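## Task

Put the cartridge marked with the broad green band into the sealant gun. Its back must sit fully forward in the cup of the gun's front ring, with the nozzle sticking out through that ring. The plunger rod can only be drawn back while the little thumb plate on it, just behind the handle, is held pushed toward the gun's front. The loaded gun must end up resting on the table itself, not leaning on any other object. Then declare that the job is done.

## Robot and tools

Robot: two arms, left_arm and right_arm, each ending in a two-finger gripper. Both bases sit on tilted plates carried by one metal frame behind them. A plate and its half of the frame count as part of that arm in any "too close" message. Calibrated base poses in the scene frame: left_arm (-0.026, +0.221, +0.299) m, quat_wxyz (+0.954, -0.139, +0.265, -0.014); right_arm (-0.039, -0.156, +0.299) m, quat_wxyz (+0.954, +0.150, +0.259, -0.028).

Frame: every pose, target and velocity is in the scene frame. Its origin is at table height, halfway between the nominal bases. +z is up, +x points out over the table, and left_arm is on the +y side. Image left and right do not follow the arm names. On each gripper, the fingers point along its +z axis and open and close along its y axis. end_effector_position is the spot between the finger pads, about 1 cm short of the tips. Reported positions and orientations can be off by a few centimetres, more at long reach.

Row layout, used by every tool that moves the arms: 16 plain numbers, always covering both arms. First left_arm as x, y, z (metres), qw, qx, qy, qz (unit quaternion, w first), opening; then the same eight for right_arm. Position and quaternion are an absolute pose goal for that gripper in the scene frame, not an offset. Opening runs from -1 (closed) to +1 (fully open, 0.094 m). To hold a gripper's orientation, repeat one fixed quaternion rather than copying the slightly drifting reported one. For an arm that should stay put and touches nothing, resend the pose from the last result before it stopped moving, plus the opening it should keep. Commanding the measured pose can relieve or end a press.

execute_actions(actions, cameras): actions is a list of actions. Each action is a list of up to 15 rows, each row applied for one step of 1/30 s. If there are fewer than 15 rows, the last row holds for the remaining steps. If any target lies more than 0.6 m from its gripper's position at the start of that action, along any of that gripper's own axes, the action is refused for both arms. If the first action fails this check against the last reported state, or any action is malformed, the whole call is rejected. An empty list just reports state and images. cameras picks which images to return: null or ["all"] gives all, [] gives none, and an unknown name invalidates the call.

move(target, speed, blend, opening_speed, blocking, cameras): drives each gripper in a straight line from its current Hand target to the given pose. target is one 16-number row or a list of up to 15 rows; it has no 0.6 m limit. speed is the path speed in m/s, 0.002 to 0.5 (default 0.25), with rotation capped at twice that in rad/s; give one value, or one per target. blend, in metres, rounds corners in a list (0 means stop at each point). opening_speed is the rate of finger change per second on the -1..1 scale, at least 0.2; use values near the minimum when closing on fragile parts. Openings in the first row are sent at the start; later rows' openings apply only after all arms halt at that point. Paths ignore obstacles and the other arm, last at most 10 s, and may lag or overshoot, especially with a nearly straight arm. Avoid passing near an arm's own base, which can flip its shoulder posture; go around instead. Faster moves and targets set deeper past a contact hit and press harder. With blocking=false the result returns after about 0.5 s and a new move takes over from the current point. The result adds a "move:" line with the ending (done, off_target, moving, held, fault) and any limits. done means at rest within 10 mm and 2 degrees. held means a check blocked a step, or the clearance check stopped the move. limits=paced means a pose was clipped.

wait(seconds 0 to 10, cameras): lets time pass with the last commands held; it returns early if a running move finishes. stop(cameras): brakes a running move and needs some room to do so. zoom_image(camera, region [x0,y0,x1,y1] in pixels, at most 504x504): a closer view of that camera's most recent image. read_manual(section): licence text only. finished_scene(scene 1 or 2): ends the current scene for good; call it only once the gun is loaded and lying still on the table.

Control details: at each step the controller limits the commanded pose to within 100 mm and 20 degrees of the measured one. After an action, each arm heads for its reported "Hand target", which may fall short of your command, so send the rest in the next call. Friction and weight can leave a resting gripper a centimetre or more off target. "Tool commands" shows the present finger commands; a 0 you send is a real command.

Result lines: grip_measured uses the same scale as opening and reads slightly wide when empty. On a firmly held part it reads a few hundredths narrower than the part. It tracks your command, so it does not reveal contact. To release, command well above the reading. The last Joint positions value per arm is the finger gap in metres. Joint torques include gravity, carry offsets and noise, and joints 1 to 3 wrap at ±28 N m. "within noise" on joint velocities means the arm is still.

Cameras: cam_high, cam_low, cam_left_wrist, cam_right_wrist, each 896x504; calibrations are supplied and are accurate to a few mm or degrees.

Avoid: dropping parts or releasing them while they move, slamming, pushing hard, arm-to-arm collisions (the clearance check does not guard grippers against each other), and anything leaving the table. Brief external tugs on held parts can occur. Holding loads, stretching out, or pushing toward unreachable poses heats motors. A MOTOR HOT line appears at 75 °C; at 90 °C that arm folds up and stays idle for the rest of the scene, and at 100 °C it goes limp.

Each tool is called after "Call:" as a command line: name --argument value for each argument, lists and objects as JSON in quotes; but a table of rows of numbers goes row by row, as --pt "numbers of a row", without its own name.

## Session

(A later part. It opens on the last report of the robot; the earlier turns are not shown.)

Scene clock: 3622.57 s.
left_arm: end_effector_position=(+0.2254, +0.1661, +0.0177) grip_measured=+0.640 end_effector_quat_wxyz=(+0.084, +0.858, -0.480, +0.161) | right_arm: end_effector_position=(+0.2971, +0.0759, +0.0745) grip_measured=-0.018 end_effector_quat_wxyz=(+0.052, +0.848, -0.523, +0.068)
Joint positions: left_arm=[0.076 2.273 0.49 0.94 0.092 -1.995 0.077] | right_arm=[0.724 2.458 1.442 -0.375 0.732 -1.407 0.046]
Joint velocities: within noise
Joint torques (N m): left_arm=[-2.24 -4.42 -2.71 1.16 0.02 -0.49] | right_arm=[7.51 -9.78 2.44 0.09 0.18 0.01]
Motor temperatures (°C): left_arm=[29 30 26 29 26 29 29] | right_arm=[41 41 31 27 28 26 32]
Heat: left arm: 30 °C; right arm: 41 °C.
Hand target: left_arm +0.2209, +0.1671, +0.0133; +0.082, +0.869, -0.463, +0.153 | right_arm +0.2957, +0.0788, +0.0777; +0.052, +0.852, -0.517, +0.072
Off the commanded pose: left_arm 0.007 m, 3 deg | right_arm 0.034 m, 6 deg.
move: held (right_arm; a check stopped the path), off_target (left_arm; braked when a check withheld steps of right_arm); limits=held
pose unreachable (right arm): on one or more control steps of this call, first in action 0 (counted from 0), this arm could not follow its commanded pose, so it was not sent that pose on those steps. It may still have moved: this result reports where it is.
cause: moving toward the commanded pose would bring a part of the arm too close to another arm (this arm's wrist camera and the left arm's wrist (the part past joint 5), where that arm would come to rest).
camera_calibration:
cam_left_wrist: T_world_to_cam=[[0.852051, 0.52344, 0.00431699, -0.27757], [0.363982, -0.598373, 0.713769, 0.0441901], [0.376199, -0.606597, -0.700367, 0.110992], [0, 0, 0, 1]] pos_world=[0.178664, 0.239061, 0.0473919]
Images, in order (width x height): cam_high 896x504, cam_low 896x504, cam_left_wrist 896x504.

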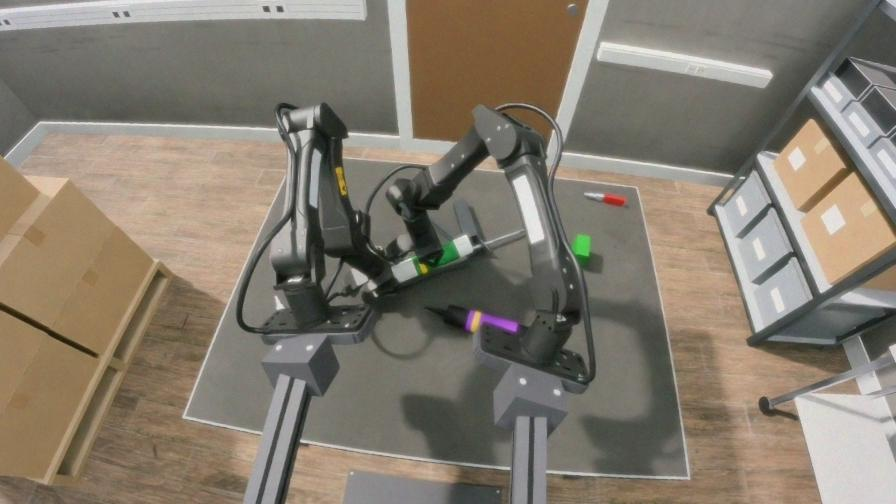

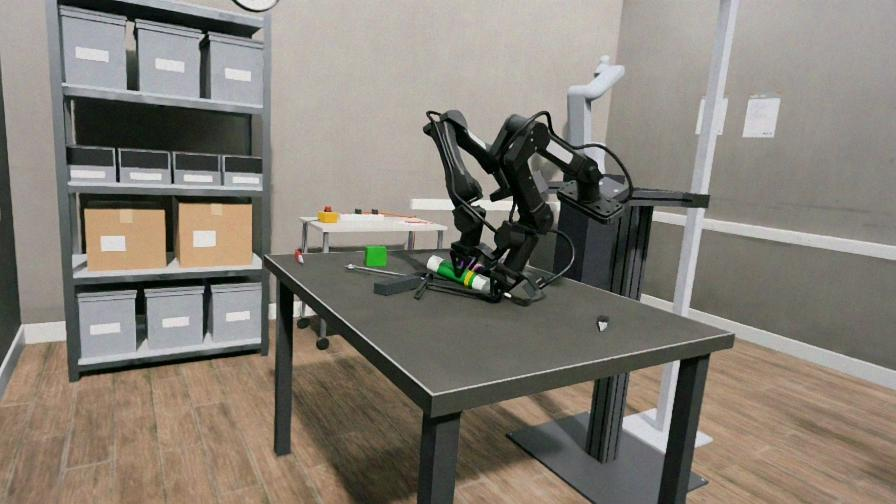

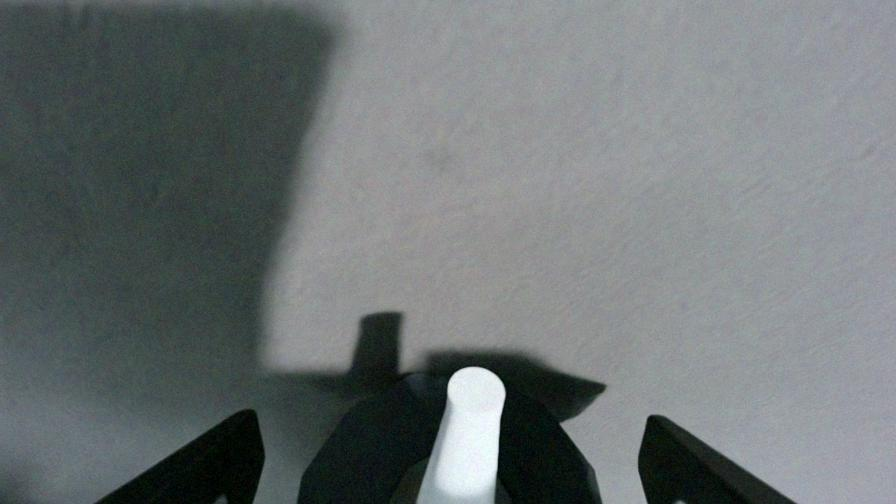

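Call:
move --pt "0.2225 0.1665 0.013 -0.0815 -0.8695 0.4624 -0.1533 1.0 0.2957 0.0788 0.082 -0.0474 -0.8721 0.4815 -0.0748 -0.2" --pt "0.198 0.207 0.015 -0.0815 -0.8695 0.4624 -0.1533 1.0 0.2957 0.0788 0.082 -0.0474 -0.8721 0.4815 -0.0748 -0.2" --pt "0.19 0.215 0.12 -0.0815 -0.8695 0.4624 -0.1533 1.0 0.2957 0.0788 0.082 -0.0474 -0.8721 0.4815 -0.0748 -0.2" --speed 0.1 --cameras '["cam_left_wrist","cam_low","cam_high"]'

Call:
zoom_image --camera "cam_low" --region '[400, 240, 520, 310]'

Call:
zoom_image --camera "cam_high" --region '[360, 200, 510, 310]'

Scene clock: 3663.63 s.
left_arm: end_effector_position=(+0.1927, +0.2165, +0.1194) grip_measured=+0.998 end_effector_quat_wxyz=(+0.077, +0.869, -0.462, +0.160) | right_arm: end_effector_position=(+0.2970, +0.0782, +0.0720) grip_measured=-0.018 end_effector_quat_wxyz=(+0.045, +0.864, -0.496, +0.069)
Joint positions: left_arm=[0.236 1.595 0.146 0.602 0.183 -1.917 0.094] | right_arm=[0.724 2.458 1.422 -0.328 0.729 -1.486 0.046]
Joint velocities: within noise
Joint torques (N m): left_arm=[-1.48 -5.72 -1.02 0.62 0.09 -0.09] | right_arm=[7.95 -11.22 1.5 -0.04 0.25 -0.1]
Motor temperatures (°C): left_arm=[29 30 26 29 26 29 29] | right_arm=[39 38 30 26 28 26 32]
Heat: left arm: 30 °C; right arm: 39 °C.
Hand target: left_arm +0.1900, +0.2150, +0.1200; +0.081, +0.869, -0.462, +0.154 | right_arm +0.2957, +0.0788, +0.0816; +0.047, +0.872, -0.482, +0.075
Off the commanded pose: left_arm 0.003 m, 1 deg | right_arm 0.010 m, 2 deg.
move: done
camera_calibration:
cam_left_wrist: T_world_to_cam=[[0.827785, 0.561007, 0.00654491, -0.280211], [0.392619, -0.587577, 0.707534, 0.0065888], [0.400777, -0.583116, -0.706649, 0.216106], [0, 0, 0, 1]] pos_world=[0.142757, 0.287087, 0.149883]
Images, in order (width x height): cam_high 896x504, cam_low 896x504, cam_left_wrist 896x504.

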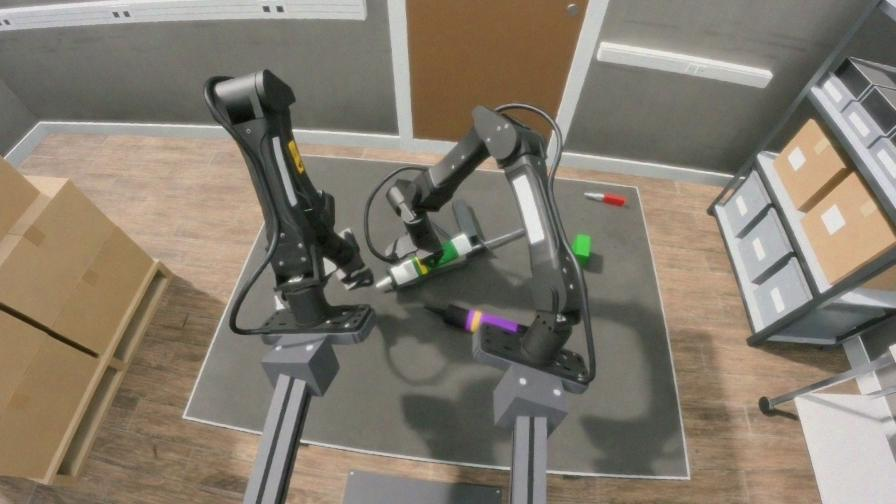

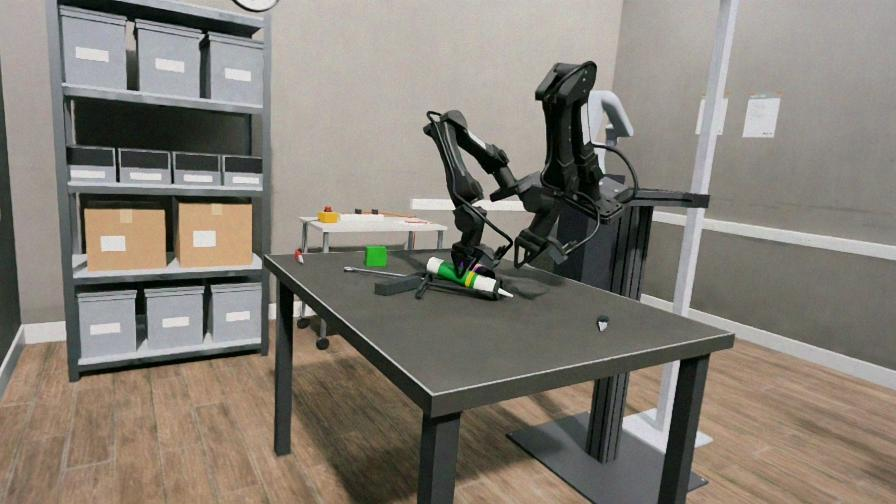

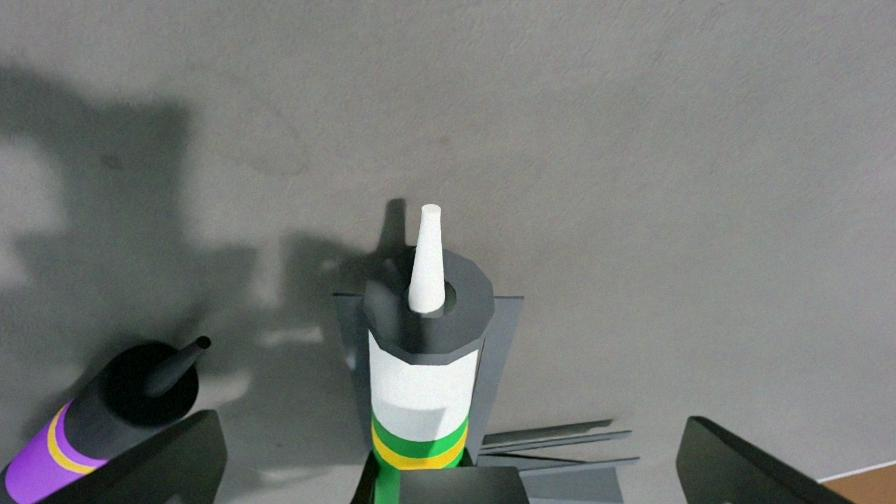

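Scaled by 4.200.

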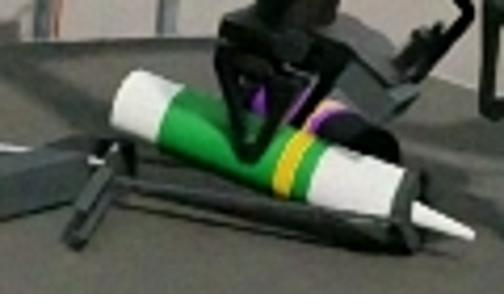

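Scaled by 3.360.

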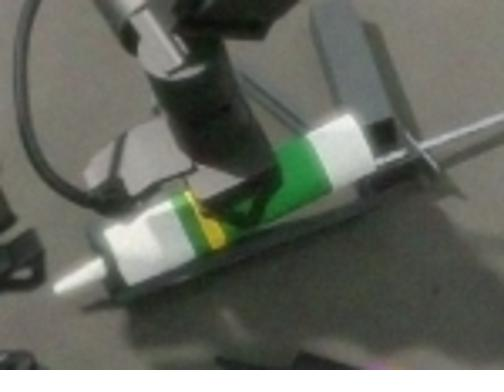

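Call:
move --pt "0.155 0.17 0.15 -0.0815 -0.8695 0.4624 -0.1533 1.0 0.2957 0.0788 0.082 -0.0474 -0.8721 0.4815 -0.0748 -0.2" --pt "0.165 0.055 0.15 -0.1055 -0.7705 0.6130 -0.1378 1.0 0.2957 0.0788 0.082 -0.0474 -0.8721 0.4815 -0.0748 -0.2" --speed 0.12 --cameras '["cam_left_wrist"]'

Call:
zoom_image --camera "cam_left_wrist" --region '[600, 100, 800, 300]'

Scene clock: 3695.57 s.
left_arm: end_effector_position=(+0.1759, +0.0553, +0.1543) grip_measured=+0.998 end_effector_quat_wxyz=(+0.128, +0.725, -0.649, +0.193) | right_arm: end_effector_position=(+0.2979, +0.0768, +0.0704) grip_measured=-0.018 end_effector_quat_wxyz=(+0.045, +0.863, -0.498, +0.067)
Joint positions: left_arm=[-0.558 1.749 0.243 0.583 -0.16 -2.073 0.094] | right_arm=[0.717 2.458 1.422 -0.324 0.724 -1.488 0.046]
Joint velocities: within noise
Joint torques (N m): left_arm=[-3.77 -3.18 0.65 0.83 0.1 -0.11] | right_arm=[7.02 -9.55 2.47 0.14 0.15 0.01]
Motor temperatures (°C): left_arm=[29 30 26 29 26 29 28] | right_arm=[39 39 30 26 28 26 32]
Heat: left arm: 30 °C; right arm: 39 °C.
Hand target: left_arm +0.1655, +0.0564, +0.1508; +0.134, +0.723, -0.655, +0.174 | right_arm +0.2971, +0.0782, +0.0720; +0.045, +0.865, -0.495, +0.069
Off the commanded pose: left_arm 0.012 m, 9 deg | right_arm 0.012 m, 2 deg.
move: held (left_arm; a check stopped the path), held (right_arm); limits=held
pose unreachable (left arm): on one or more control steps of this call, first in action 0 (counted from 0), this arm could not follow its commanded pose, so it was not sent that pose on those steps. It may still have moved: this result reports where it is.
cause: moving toward the commanded pose would bring a part of the arm too close to another arm (this arm's wrist (the part past joint 4) and the right arm's wrist (the part past joint 4), at the place that arm is still heading or pushing toward).
pose unreachable (right arm): on one or more control steps of this call, first in action 0 (counted from 0), this arm could not follow its commanded pose, so it was not sent that pose on those steps. On the call's last step it was still not sent that pose. It may still have moved: this result reports where it is.
cause: moving toward the commanded pose would bring a part of the arm too close to another arm (this arm's wrist (the part past joint 4) and the left arm's wrist (the part past joint 4)).
camera_calibration:
cam_left_wrist: T_world_to_cam=[[0.990626, 0.123656, 0.0580461, -0.188575], [0.0329438, -0.628647, 0.776992, -0.0514076], [0.132571, -0.767797, -0.626828, 0.198537], [0, 0, 0, 1]] pos_world=[0.162181, 0.143437, 0.175338]
Images, in order (width x height): cam_left_wrist 896x504.

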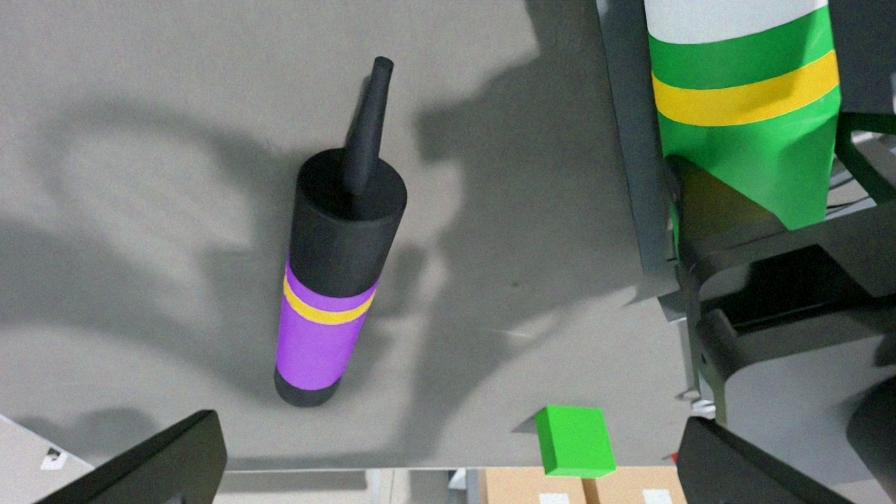

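Scaled by 2.520.

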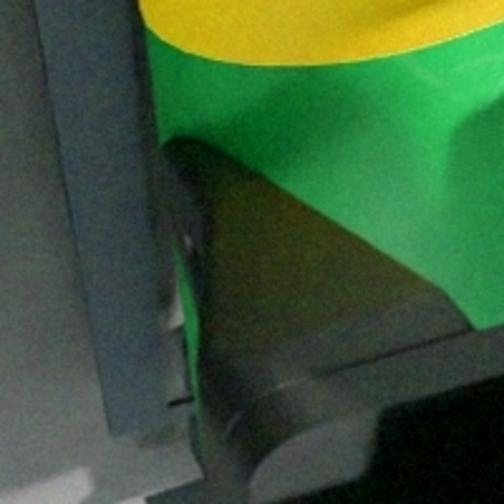

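Call:
move --pt "0.135 0.06 0.155 -0.1055 -0.7705 0.6130 -0.1378 1.0 0.2957 0.0788 0.082 -0.0474 -0.8721 0.4815 -0.0748 -0.2" --pt "0.15 -0.02 0.155 -0.111 -0.691 0.616 -0.362 1.0 0.2957 0.0788 0.082 -0.0474 -0.8721 0.4815 -0.0748 -0.2" --speed 0.12 --cameras '["cam_left_wrist"]'

Call:
zoom_image --camera "cam_left_wrist" --region '[600, 0, 800, 200]'

Scene clock: 3704.93 s.
left_arm: end_effector_position=(+0.1566, -0.0183, +0.1578) grip_measured=+0.998 end_effector_quat_wxyz=(-0.116, -0.669, +0.641, -0.358) | right_arm: end_effector_position=(+0.2974, +0.0764, +0.0704) grip_measured=-0.018 end_effector_quat_wxyz=(+0.046, +0.864, -0.497, +0.066)
Joint positions: left_arm=[-0.795 2.415 0.217 1.564 -0.218 -2.074 0.094] | right_arm=[0.717 2.458 1.422 -0.327 0.724 -1.488 0.046]
Joint velocities: within noise
Joint torques (N m): left_arm=[-5.38 -3.59 -1.65 1.76 0.15 -0.12] | right_arm=[8.51 -11.21 1.5 -0.03 0.32 -0.09]
Motor temperatures (°C): left_arm=[29 30 26 29 26 29 28] | right_arm=[39 39 30 26 28 26 32]
Heat: left arm: 30 °C; right arm: 39 °C.
Hand target: left_arm +0.1504, -0.0197, +0.1550; +0.120, +0.668, -0.645, +0.352 | right_arm +0.2958, +0.0788, +0.0816; +0.047, +0.872, -0.481, +0.075
Off the commanded pose: left_arm 0.007 m, 4 deg | right_arm 0.012 m, 2 deg.
held back during your reply time or a wait (right arm), on 90 control steps: a part of the arm was too close to another arm, or the arm's last command would have brought one too close.
joint sent to its limit (left arm) — joint 4 (wrist pitch), upper limit; joint 6 (wrist roll), lower limit. The joint targets are off in orientation, not in position.
move: off_target (left_arm, right_arm)
camera_calibration:
cam_left_wrist: T_world_to_cam=[[0.943377, 0.147305, 0.297221, -0.190399], [-0.204351, -0.44773, 0.870505, -0.074025], [0.261305, -0.881952, -0.392276, 0.0875576], [0, 0, 0, 1]] pos_world=[0.141612, 0.0721251, 0.155376]
Images, in order (width x height): cam_left_wrist 896x504.

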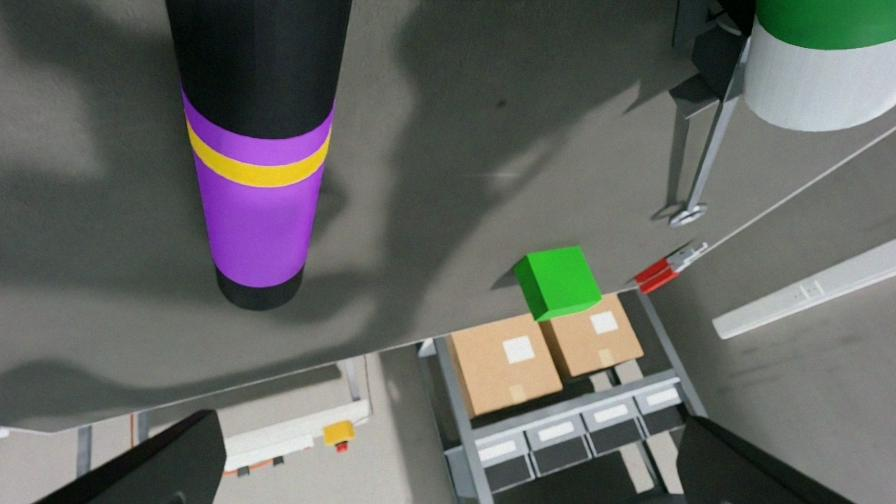

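Scaled by 2.520.

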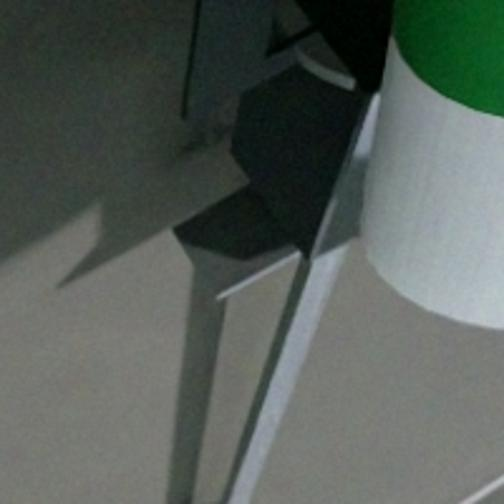

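Call:
move --target '[0.155,-0.02,0.110,-0.111,-0.691,0.616,-0.362,1.0,0.2957,0.0788,0.082,-0.0474,-0.8721,0.4815,-0.0748,-0.2]' --speed 0.08 --cameras '["cam_left_wrist"]'

Call:
zoom_image --camera "cam_left_wrist" --region '[620, 0, 820, 200]'

Scene clock: 3733.00 s.
left_arm: end_effector_position=(+0.1613, -0.0212, +0.1159) grip_measured=+0.998 end_effector_quat_wxyz=(-0.114, -0.692, +0.628, -0.336) | right_arm: end_effector_position=(+0.2974, +0.0764, +0.0704) grip_measured=-0.018 end_effector_quat_wxyz=(+0.046, +0.864, -0.497, +0.066)
Joint positions: left_arm=[-0.703 2.56 0.339 1.568 -0.179 -2.075 0.094] | right_arm=[0.717 2.458 1.422 -0.327 0.724 -1.488 0.046]
Joint velocities: within noise
Joint torques (N m): left_arm=[-4.18 -3.9 -1.94 1.59 0.3 -0.11] | right_arm=[8.57 -11.21 1.48 -0.02 0.31 -0.08]
Motor temperatures (°C): left_arm=[30 30 26 31 26 29 28] | right_arm=[40 39 30 26 28 26 32]
Heat: left arm: 31 °C; right arm: 40 °C.
Hand target: left_arm +0.1554, -0.0202, +0.1104; +0.120, +0.695, -0.629, +0.328 | right_arm +0.2958, +0.0788, +0.0816; +0.047, +0.872, -0.482, +0.075
Off the commanded pose: left_arm 0.009 m, 3 deg | right_arm 0.012 m, 2 deg.
joint read past its limit (left arm) — joint 4 (wrist pitch), upper limit.
joint sent to its limit (left arm) — joint 4 (wrist pitch), upper limit. The joint targets are off in orientation, not in position.
move: off_target (left_arm, right_arm)
camera_calibration:
cam_left_wrist: T_world_to_cam=[[0.948587, 0.182114, 0.258875, -0.177629], [-0.144599, -0.47821, 0.86626, -0.0477331], [0.281555, -0.859156, -0.42729, 0.0686323], [0, 0, 0, 1]] pos_world=[0.142271, 0.0684882, 0.116659]
Images, in order (width x height): cam_left_wrist 896x504.

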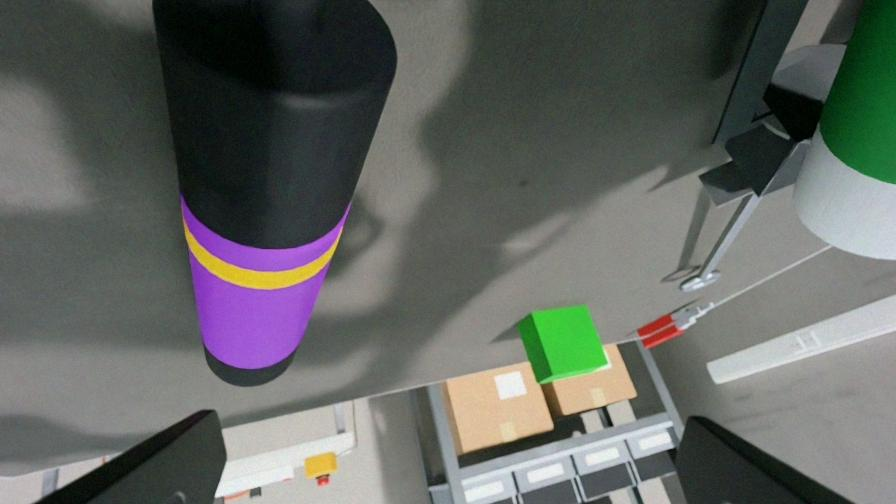

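Scaled by 2.520.

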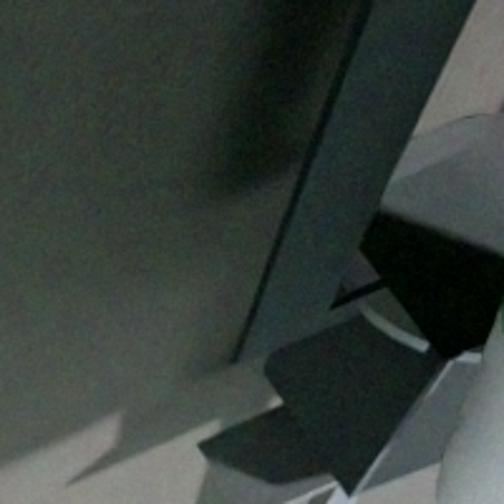

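Call:
zoom_image --camera "cam_left_wrist" --region '[730, 20, 850, 210]'

Scaled by 2.653.

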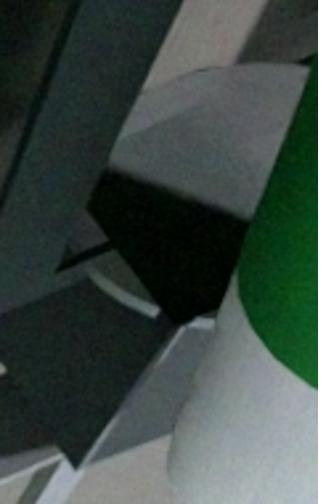

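Call:
move --pt "0.14 0.10 0.15 -0.0815 -0.8695 0.4624 -0.1533 1.0 0.2957 0.0788 0.082 -0.0474 -0.8721 0.4815 -0.0748 -0.2" --pt "0.175 0.205 0.11 -0.0728 -0.8541 0.5034 -0.1083 1.0 0.2957 0.0788 0.082 -0.0474 -0.8721 0.4815 -0.0748 -0.2" --speed 0.12 --cameras '["cam_left_wrist","cam_low","cam_high"]'

Call:
zoom_image --camera "cam_left_wrist" --region '[300, 200, 604, 504]'

Call:
zoom_image --camera "cam_low" --region '[400, 240, 520, 310]'

Scene clock: 3799.53 s.
left_arm: end_effector_position=(+0.1771, +0.2049, +0.1100) grip_measured=+0.998 end_effector_quat_wxyz=(+0.068, +0.856, -0.500, +0.113) | right_arm: end_effector_position=(+0.2981, +0.0762, +0.0705) grip_measured=-0.018 end_effector_quat_wxyz=(+0.046, +0.864, -0.498, +0.068)
Joint positions: left_arm=[0.118 1.669 0.152 0.611 0.037 -1.926 0.094] | right_arm=[0.717 2.458 1.422 -0.325 0.727 -1.489 0.046]
Joint velocities: within noise
Joint torques (N m): left_arm=[-0.8 -5.34 -1.14 0.45 0.14 0.14] | right_arm=[8.61 -11.18 1.47 -0.05 0.3 -0.08]
Motor temperatures (°C): left_arm=[30 30 26 31 26 28 28] | right_arm=[40 40 30 26 28 26 32]
Heat: left arm: 31 °C; right arm: 40 °C.
Hand target: left_arm +0.1751, +0.2050, +0.1100; +0.072, +0.854, -0.503, +0.109 | right_arm +0.2958, +0.0787, +0.0815; +0.047, +0.872, -0.481, +0.075
Off the commanded pose: left_arm 0.002 m, 1 deg | right_arm 0.012 m, 2 deg.
move: off_target (right_arm); limits=paced
camera_calibration:
cam_left_wrist: T_world_to_cam=[[0.871136, 0.490931, -0.0103911, -0.25224], [0.382996, -0.666062, 0.640059, 0.037751], [0.307304, -0.561558, -0.768255, 0.227854], [0, 0, 0, 1]] pos_world=[0.135257, 0.276931, 0.148267]
Images, in order (width x height): cam_high 896x504, cam_low 896x504, cam_left_wrist 896x504.

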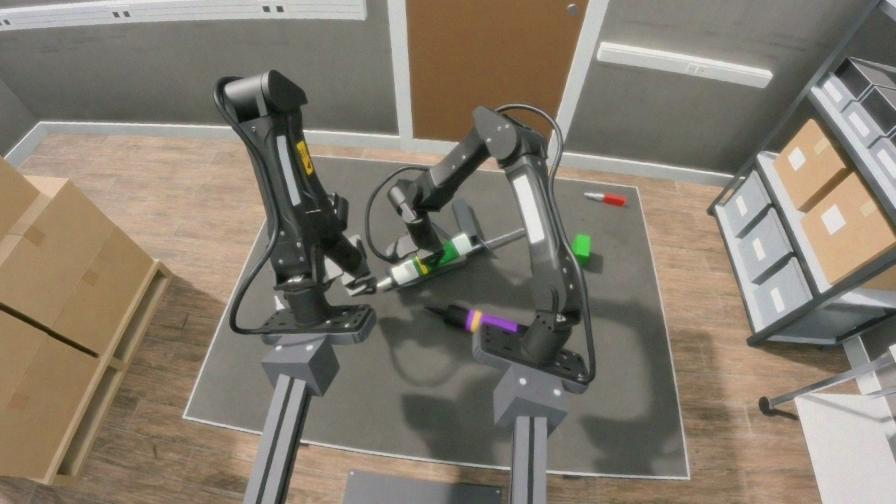

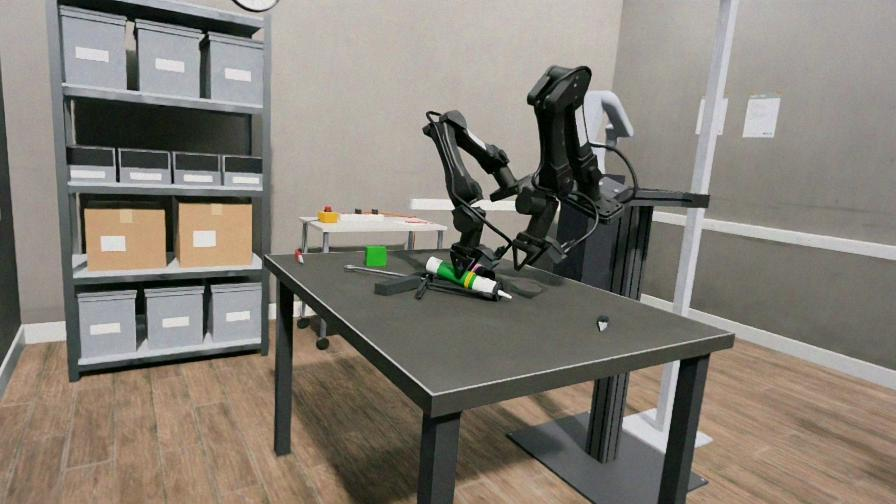

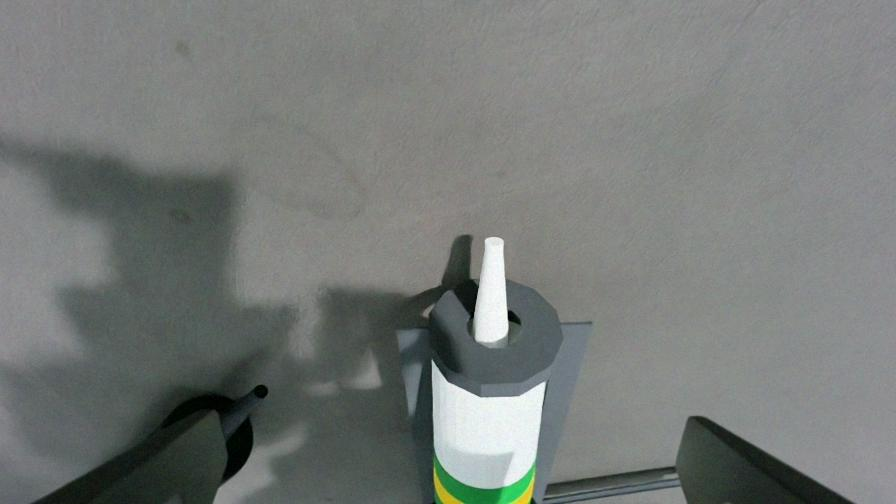

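Scaled by 1.658.

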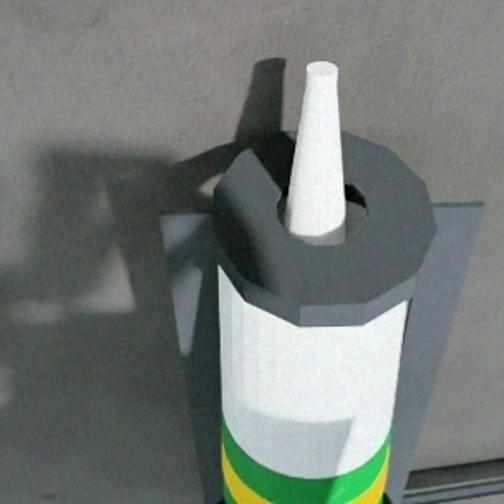

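Scaled by 4.200.

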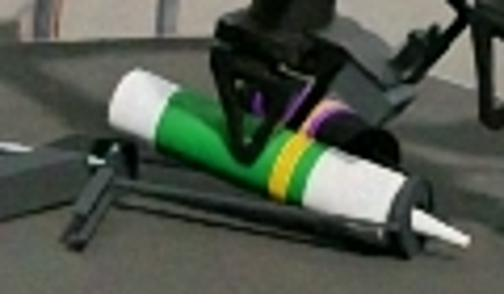

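Call:
zoom_image --camera "cam_low" --region '[412, 262, 452, 302]'

Call:
zoom_image --camera "cam_high" --region '[450, 225, 510, 275]'

Scaled by 12.600.

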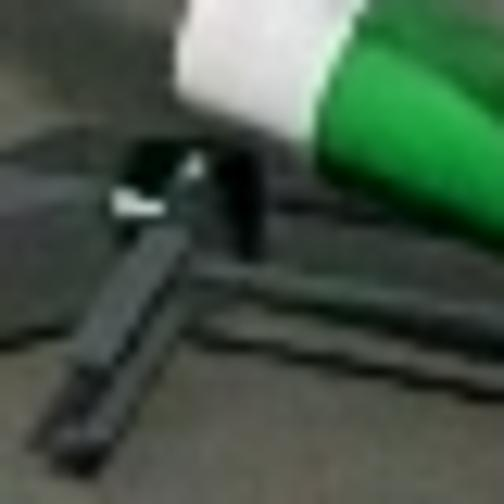

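Scaled by 8.400.

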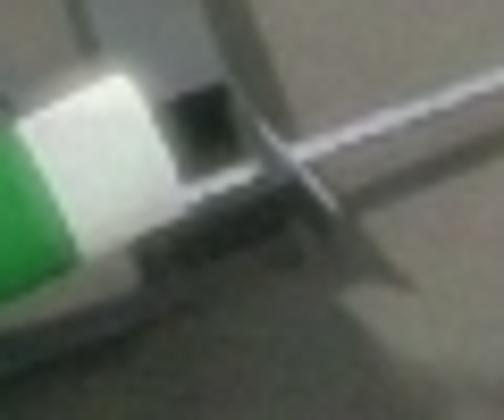

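Call:
move --target '[0.175,0.205,0.11,-0.0728,-0.8541,0.5034,-0.1083,1.0,0.2960,0.078,0.060,-0.0474,-0.8721,0.4815,-0.0748,-0.2]' --speed 0.04 --cameras '["cam_left_wrist","cam_low"]'

Call:
zoom_image --camera "cam_low" --region '[400, 240, 520, 310]'

Scene clock: 3878.60 s.
left_arm: end_effector_position=(+0.1769, +0.2048, +0.1100) grip_measured=+0.998 end_effector_quat_wxyz=(+0.068, +0.856, -0.500, +0.113) | right_arm: end_effector_position=(+0.2989, +0.0767, +0.0695) grip_measured=-0.018 end_effector_quat_wxyz=(+0.045, +0.867, -0.492, +0.071)
Joint positions: left_arm=[0.118 1.669 0.152 0.61 0.037 -1.925 0.094] | right_arm=[0.717 2.462 1.422 -0.315 0.731 -1.507 0.046]
Joint velocities: within noise
Joint torques (N m): left_arm=[-0.81 -5.35 -1.03 0.53 0.14 0.1] | right_arm=[6.24 -7.36 2.86 0.48 0.17 -0.27]
Motor temperatures (°C): left_arm=[29 31 26 29 26 28 27] | right_arm=[40 40 30 26 28 26 32]
Heat: left arm: 31 °C; right arm: 40 °C.
Hand target: left_arm +0.1751, +0.2050, +0.1100; +0.072, +0.854, -0.503, +0.109 | right_arm +0.2958, +0.0778, +0.0604; +0.048, +0.872, -0.482, +0.074
Off the commanded pose: left_arm 0.002 m, 1 deg | right_arm 0.010 m, 1 deg.
move: done
camera_calibration:
cam_left_wrist: T_world_to_cam=[[0.871623, 0.490046, -0.0113656, -0.251747], [0.382877, -0.666163, 0.640025, 0.0378292], [0.30607, -0.562212, -0.76827, 0.228221], [0, 0, 0, 1]] pos_world=[0.135093, 0.276877, 0.148263]
Images, in order (width x height): cam_low 896x504, cam_left_wrist 896x504.

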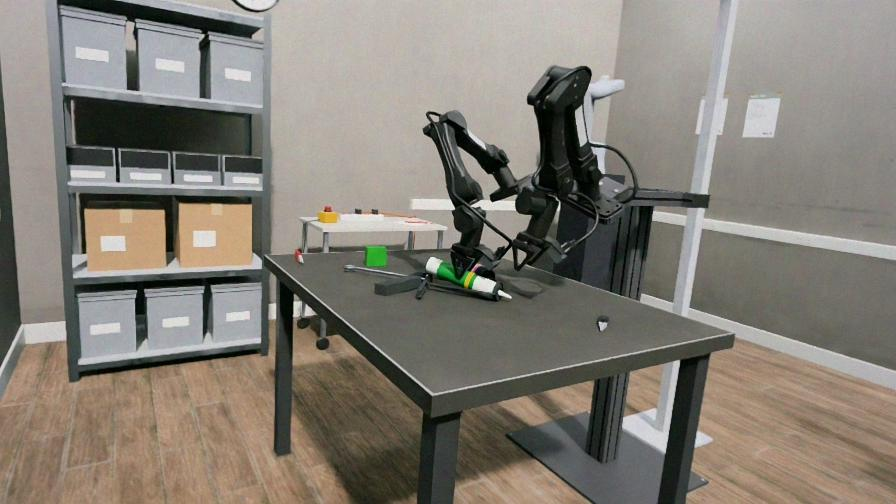

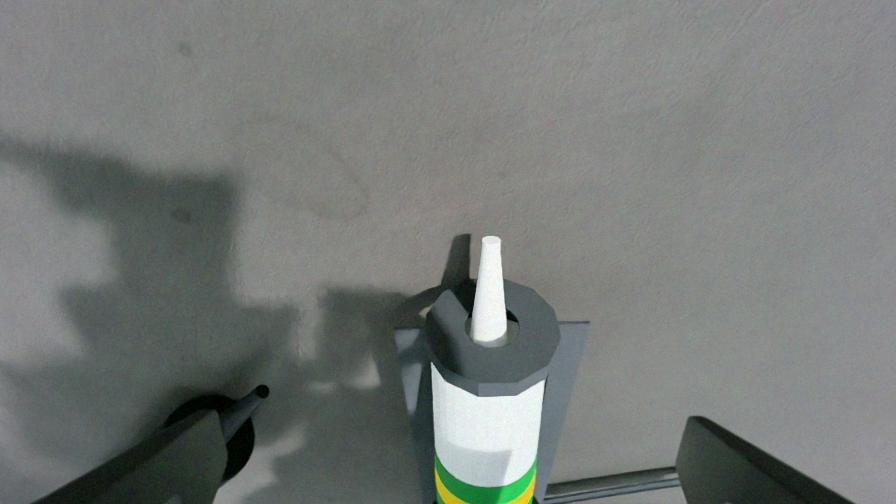

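Scaled by 4.200.

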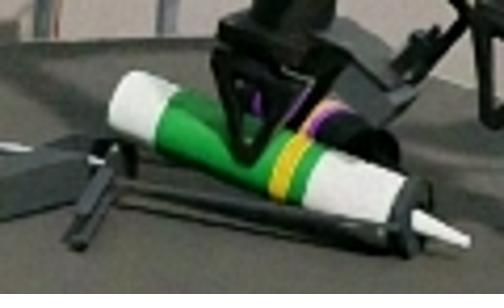

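Call:
move --target '[0.175,0.205,0.11,-0.0728,-0.8541,0.5034,-0.1083,1.0,0.2985,0.077,0.068,-0.0474,-0.8721,0.4815,-0.0748,0.25]' --speed 0.04 --opening_speed 0.25 --cameras '["cam_left_wrist","cam_low"]'

Call:
zoom_image --camera "cam_low" --region '[400, 240, 520, 310]'

Scene clock: 3888.07 s.
left_arm: end_effector_position=(+0.1767, +0.2047, +0.1100) grip_measured=+0.998 end_effector_quat_wxyz=(+0.069, +0.856, -0.500, +0.113) | right_arm: end_effector_position=(+0.2991, +0.0763, +0.0696) grip_measured=+0.248 end_effector_quat_wxyz=(+0.046, +0.870, -0.485, +0.072)
Joint positions: left_arm=[0.118 1.669 0.152 0.609 0.037 -1.925 0.094] | right_arm=[0.717 2.462 1.422 -0.315 0.734 -1.52 0.059]
Joint velocities: within noise
Joint torques (N m): left_arm=[-0.76 -5.38 -1.1 0.5 0.13 0.08] | right_arm=[6.67 -9.05 2.59 0.26 0.18 -0.08]
Motor temperatures (°C): left_arm=[29 31 26 29 26 28 27] | right_arm=[39 40 30 26 28 26 32]
Heat: left arm: 31 °C; right arm: 40 °C.
Hand target: left_arm +0.1750, +0.2050, +0.1100; +0.073, +0.854, -0.503, +0.109 | right_arm +0.2985, +0.0770, +0.0681; +0.047, +0.872, -0.482, +0.075
Off the commanded pose: left_arm 0.002 m, 1 deg | right_arm 0.002 m, 1 deg.
move: done
camera_calibration:
cam_left_wrist: T_world_to_cam=[[0.87171, 0.489871, -0.0121908, -0.251435], [0.383179, -0.665925, 0.640092, 0.0377226], [0.305444, -0.562646, -0.768202, 0.228413], [0, 0, 0, 1]] pos_world=[0.134956, 0.276807, 0.148256]
Images, in order (width x height): cam_low 896x504, cam_left_wrist 896x504.

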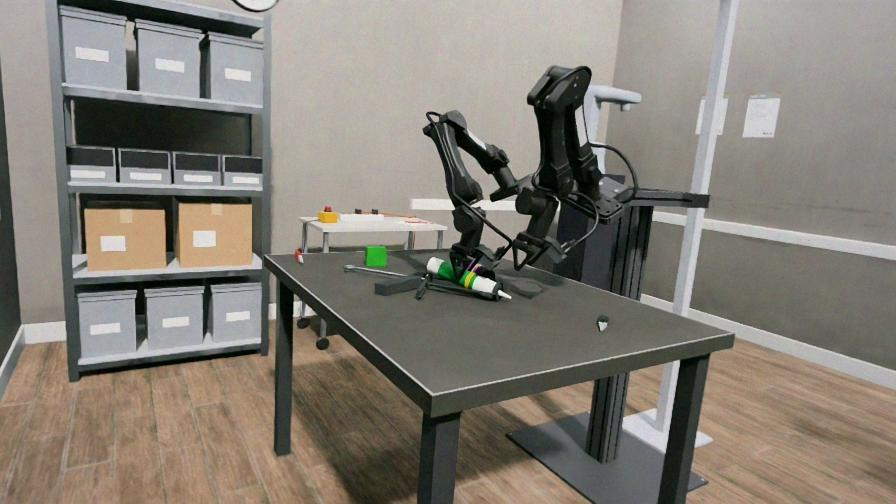

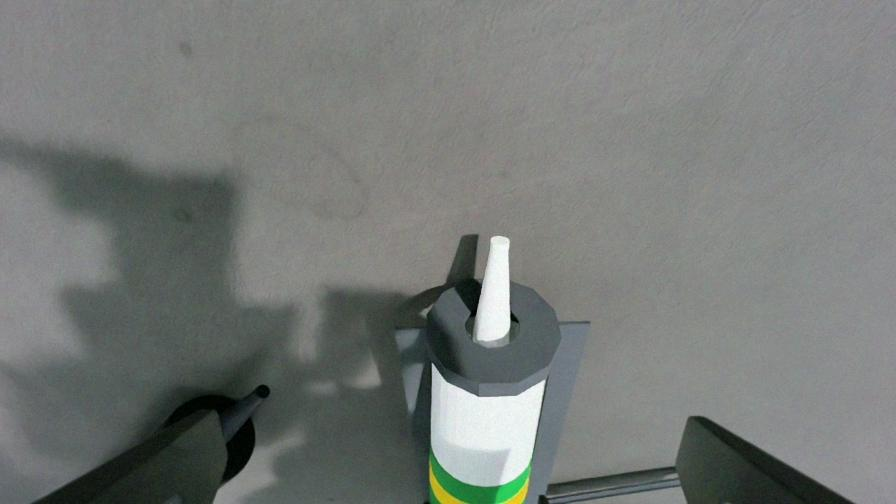

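Scaled by 4.200.

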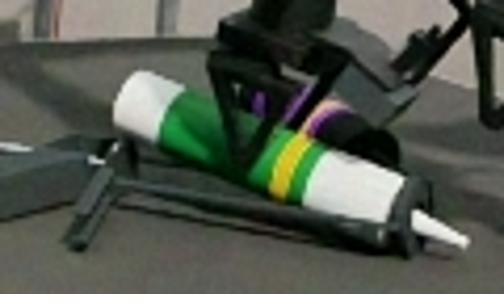

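Call:
move --pt "0.175 0.205 0.11 -0.0728 -0.8541 0.5034 -0.1083 1.0 0.2985 0.077 0.068 -0.0474 -0.8721 0.4815 -0.0748 0.8" --pt "0.175 0.205 0.11 -0.0728 -0.8541 0.5034 -0.1083 1.0 0.300 0.077 0.18 -0.0474 -0.8721 0.4815 -0.0748 0.8" --speed 0.08 --cameras '["cam_left_wrist","cam_low","cam_right_wrist"]'

Call:
zoom_image --camera "cam_low" --region '[400, 240, 520, 310]'

Scene clock: 3897.20 s.
left_arm: end_effector_position=(+0.1766, +0.2047, +0.1100) grip_measured=+0.998 end_effector_quat_wxyz=(+0.069, +0.856, -0.500, +0.112) | right_arm: end_effector_position=(+0.2922, +0.0696, +0.1638) grip_measured=+0.798 end_effector_quat_wxyz=(+0.065, +0.873, -0.479, +0.067)
Joint positions: left_arm=[0.118 1.669 0.152 0.608 0.037 -1.925 0.094] | right_arm=[0.843 2.251 1.412 -0.682 0.756 -1.332 0.084]
Joint velocities: within noise
Joint torques (N m): left_arm=[-0.77 -5.42 -1.14 0.5 0.12 0.06] | right_arm=[8.23 -11.48 4.49 -0.05 0.14 0.06]
Motor temperatures (°C): left_arm=[29 31 26 29 26 28 27] | right_arm=[39 42 30 26 28 26 31]
Heat: left arm: 31 °C; right arm: 42 °C.
Hand target: left_arm +0.1750, +0.2050, +0.1100; +0.073, +0.854, -0.503, +0.109 | right_arm +0.2998, +0.0769, +0.1797; +0.047, +0.872, -0.482, +0.075
Off the commanded pose: left_arm 0.002 m, 1 deg | right_arm 0.019 m, 2 deg.
move: off_target (right_arm)
camera_calibration:
cam_left_wrist: T_world_to_cam=[[0.871745, 0.4898, -0.0125397, -0.251299], [0.383361, -0.66592, 0.639988, 0.037731], [0.305116, -0.562713, -0.768283, 0.228507], [0, 0, 0, 1]] pos_world=[0.134883, 0.276796, 0.148259]
cam_right_wrist: T_world_to_cam=[[0.848964, 0.526582, -0.044405, -0.277579], [0.449846, -0.676034, 0.583623, -0.142017], [0.277306, -0.515451, -0.810809, 0.17481], [0, 0, 0, 1]] pos_world=[0.251065, 0.140266, 0.212297]
Images, in order (width x height): cam_low 896x504, cam_left_wrist 896x504, cam_right_wrist 896x504.

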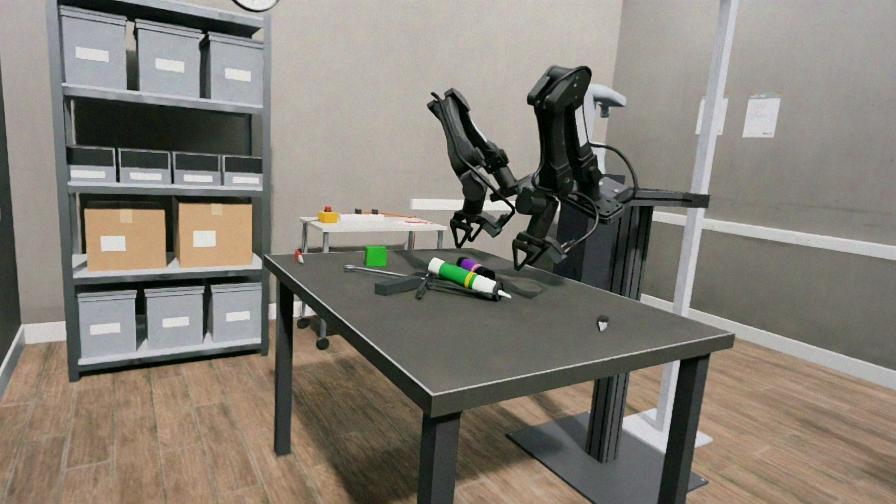

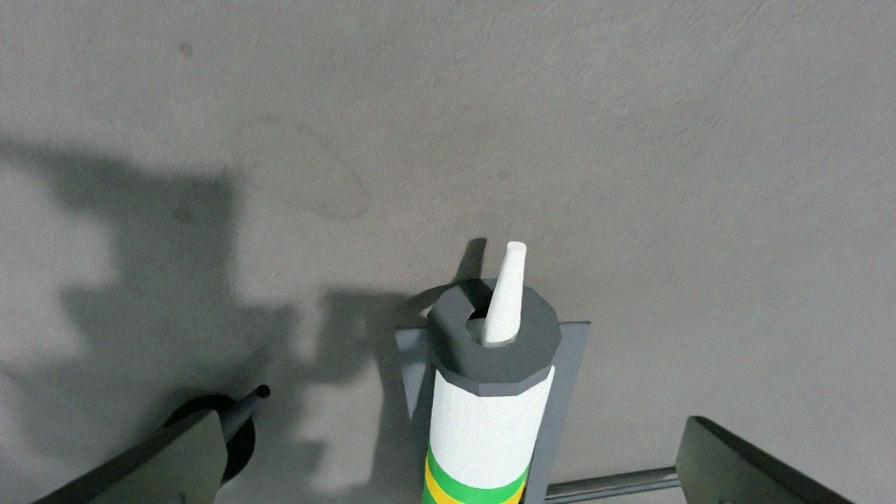

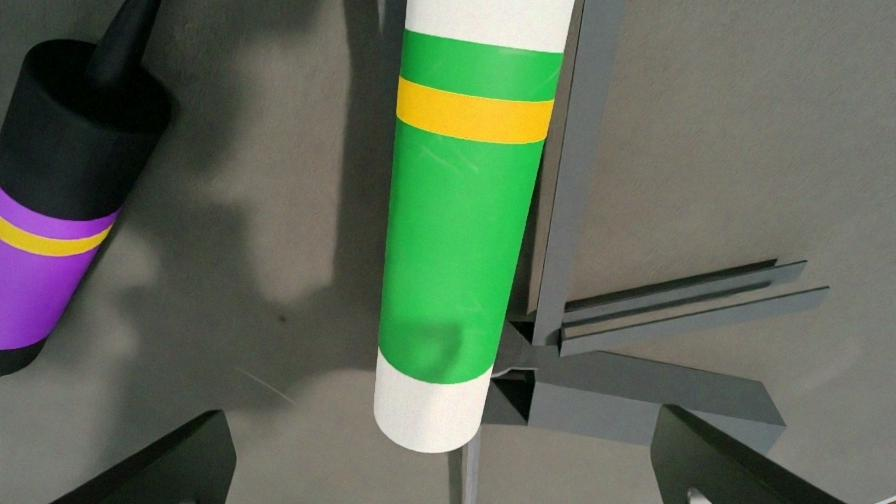

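Scaled by 4.200.

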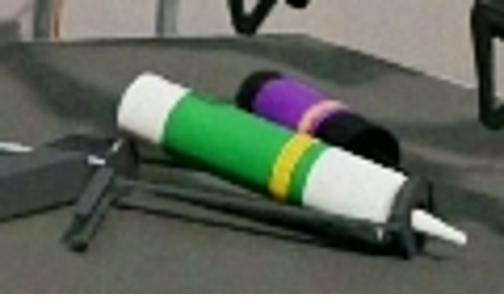

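Call:
zoom_image --camera "cam_right_wrist" --region '[440, 270, 600, 440]'

Scaled by 2.965.

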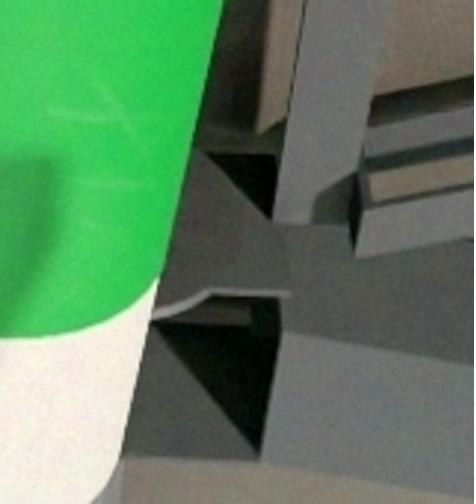

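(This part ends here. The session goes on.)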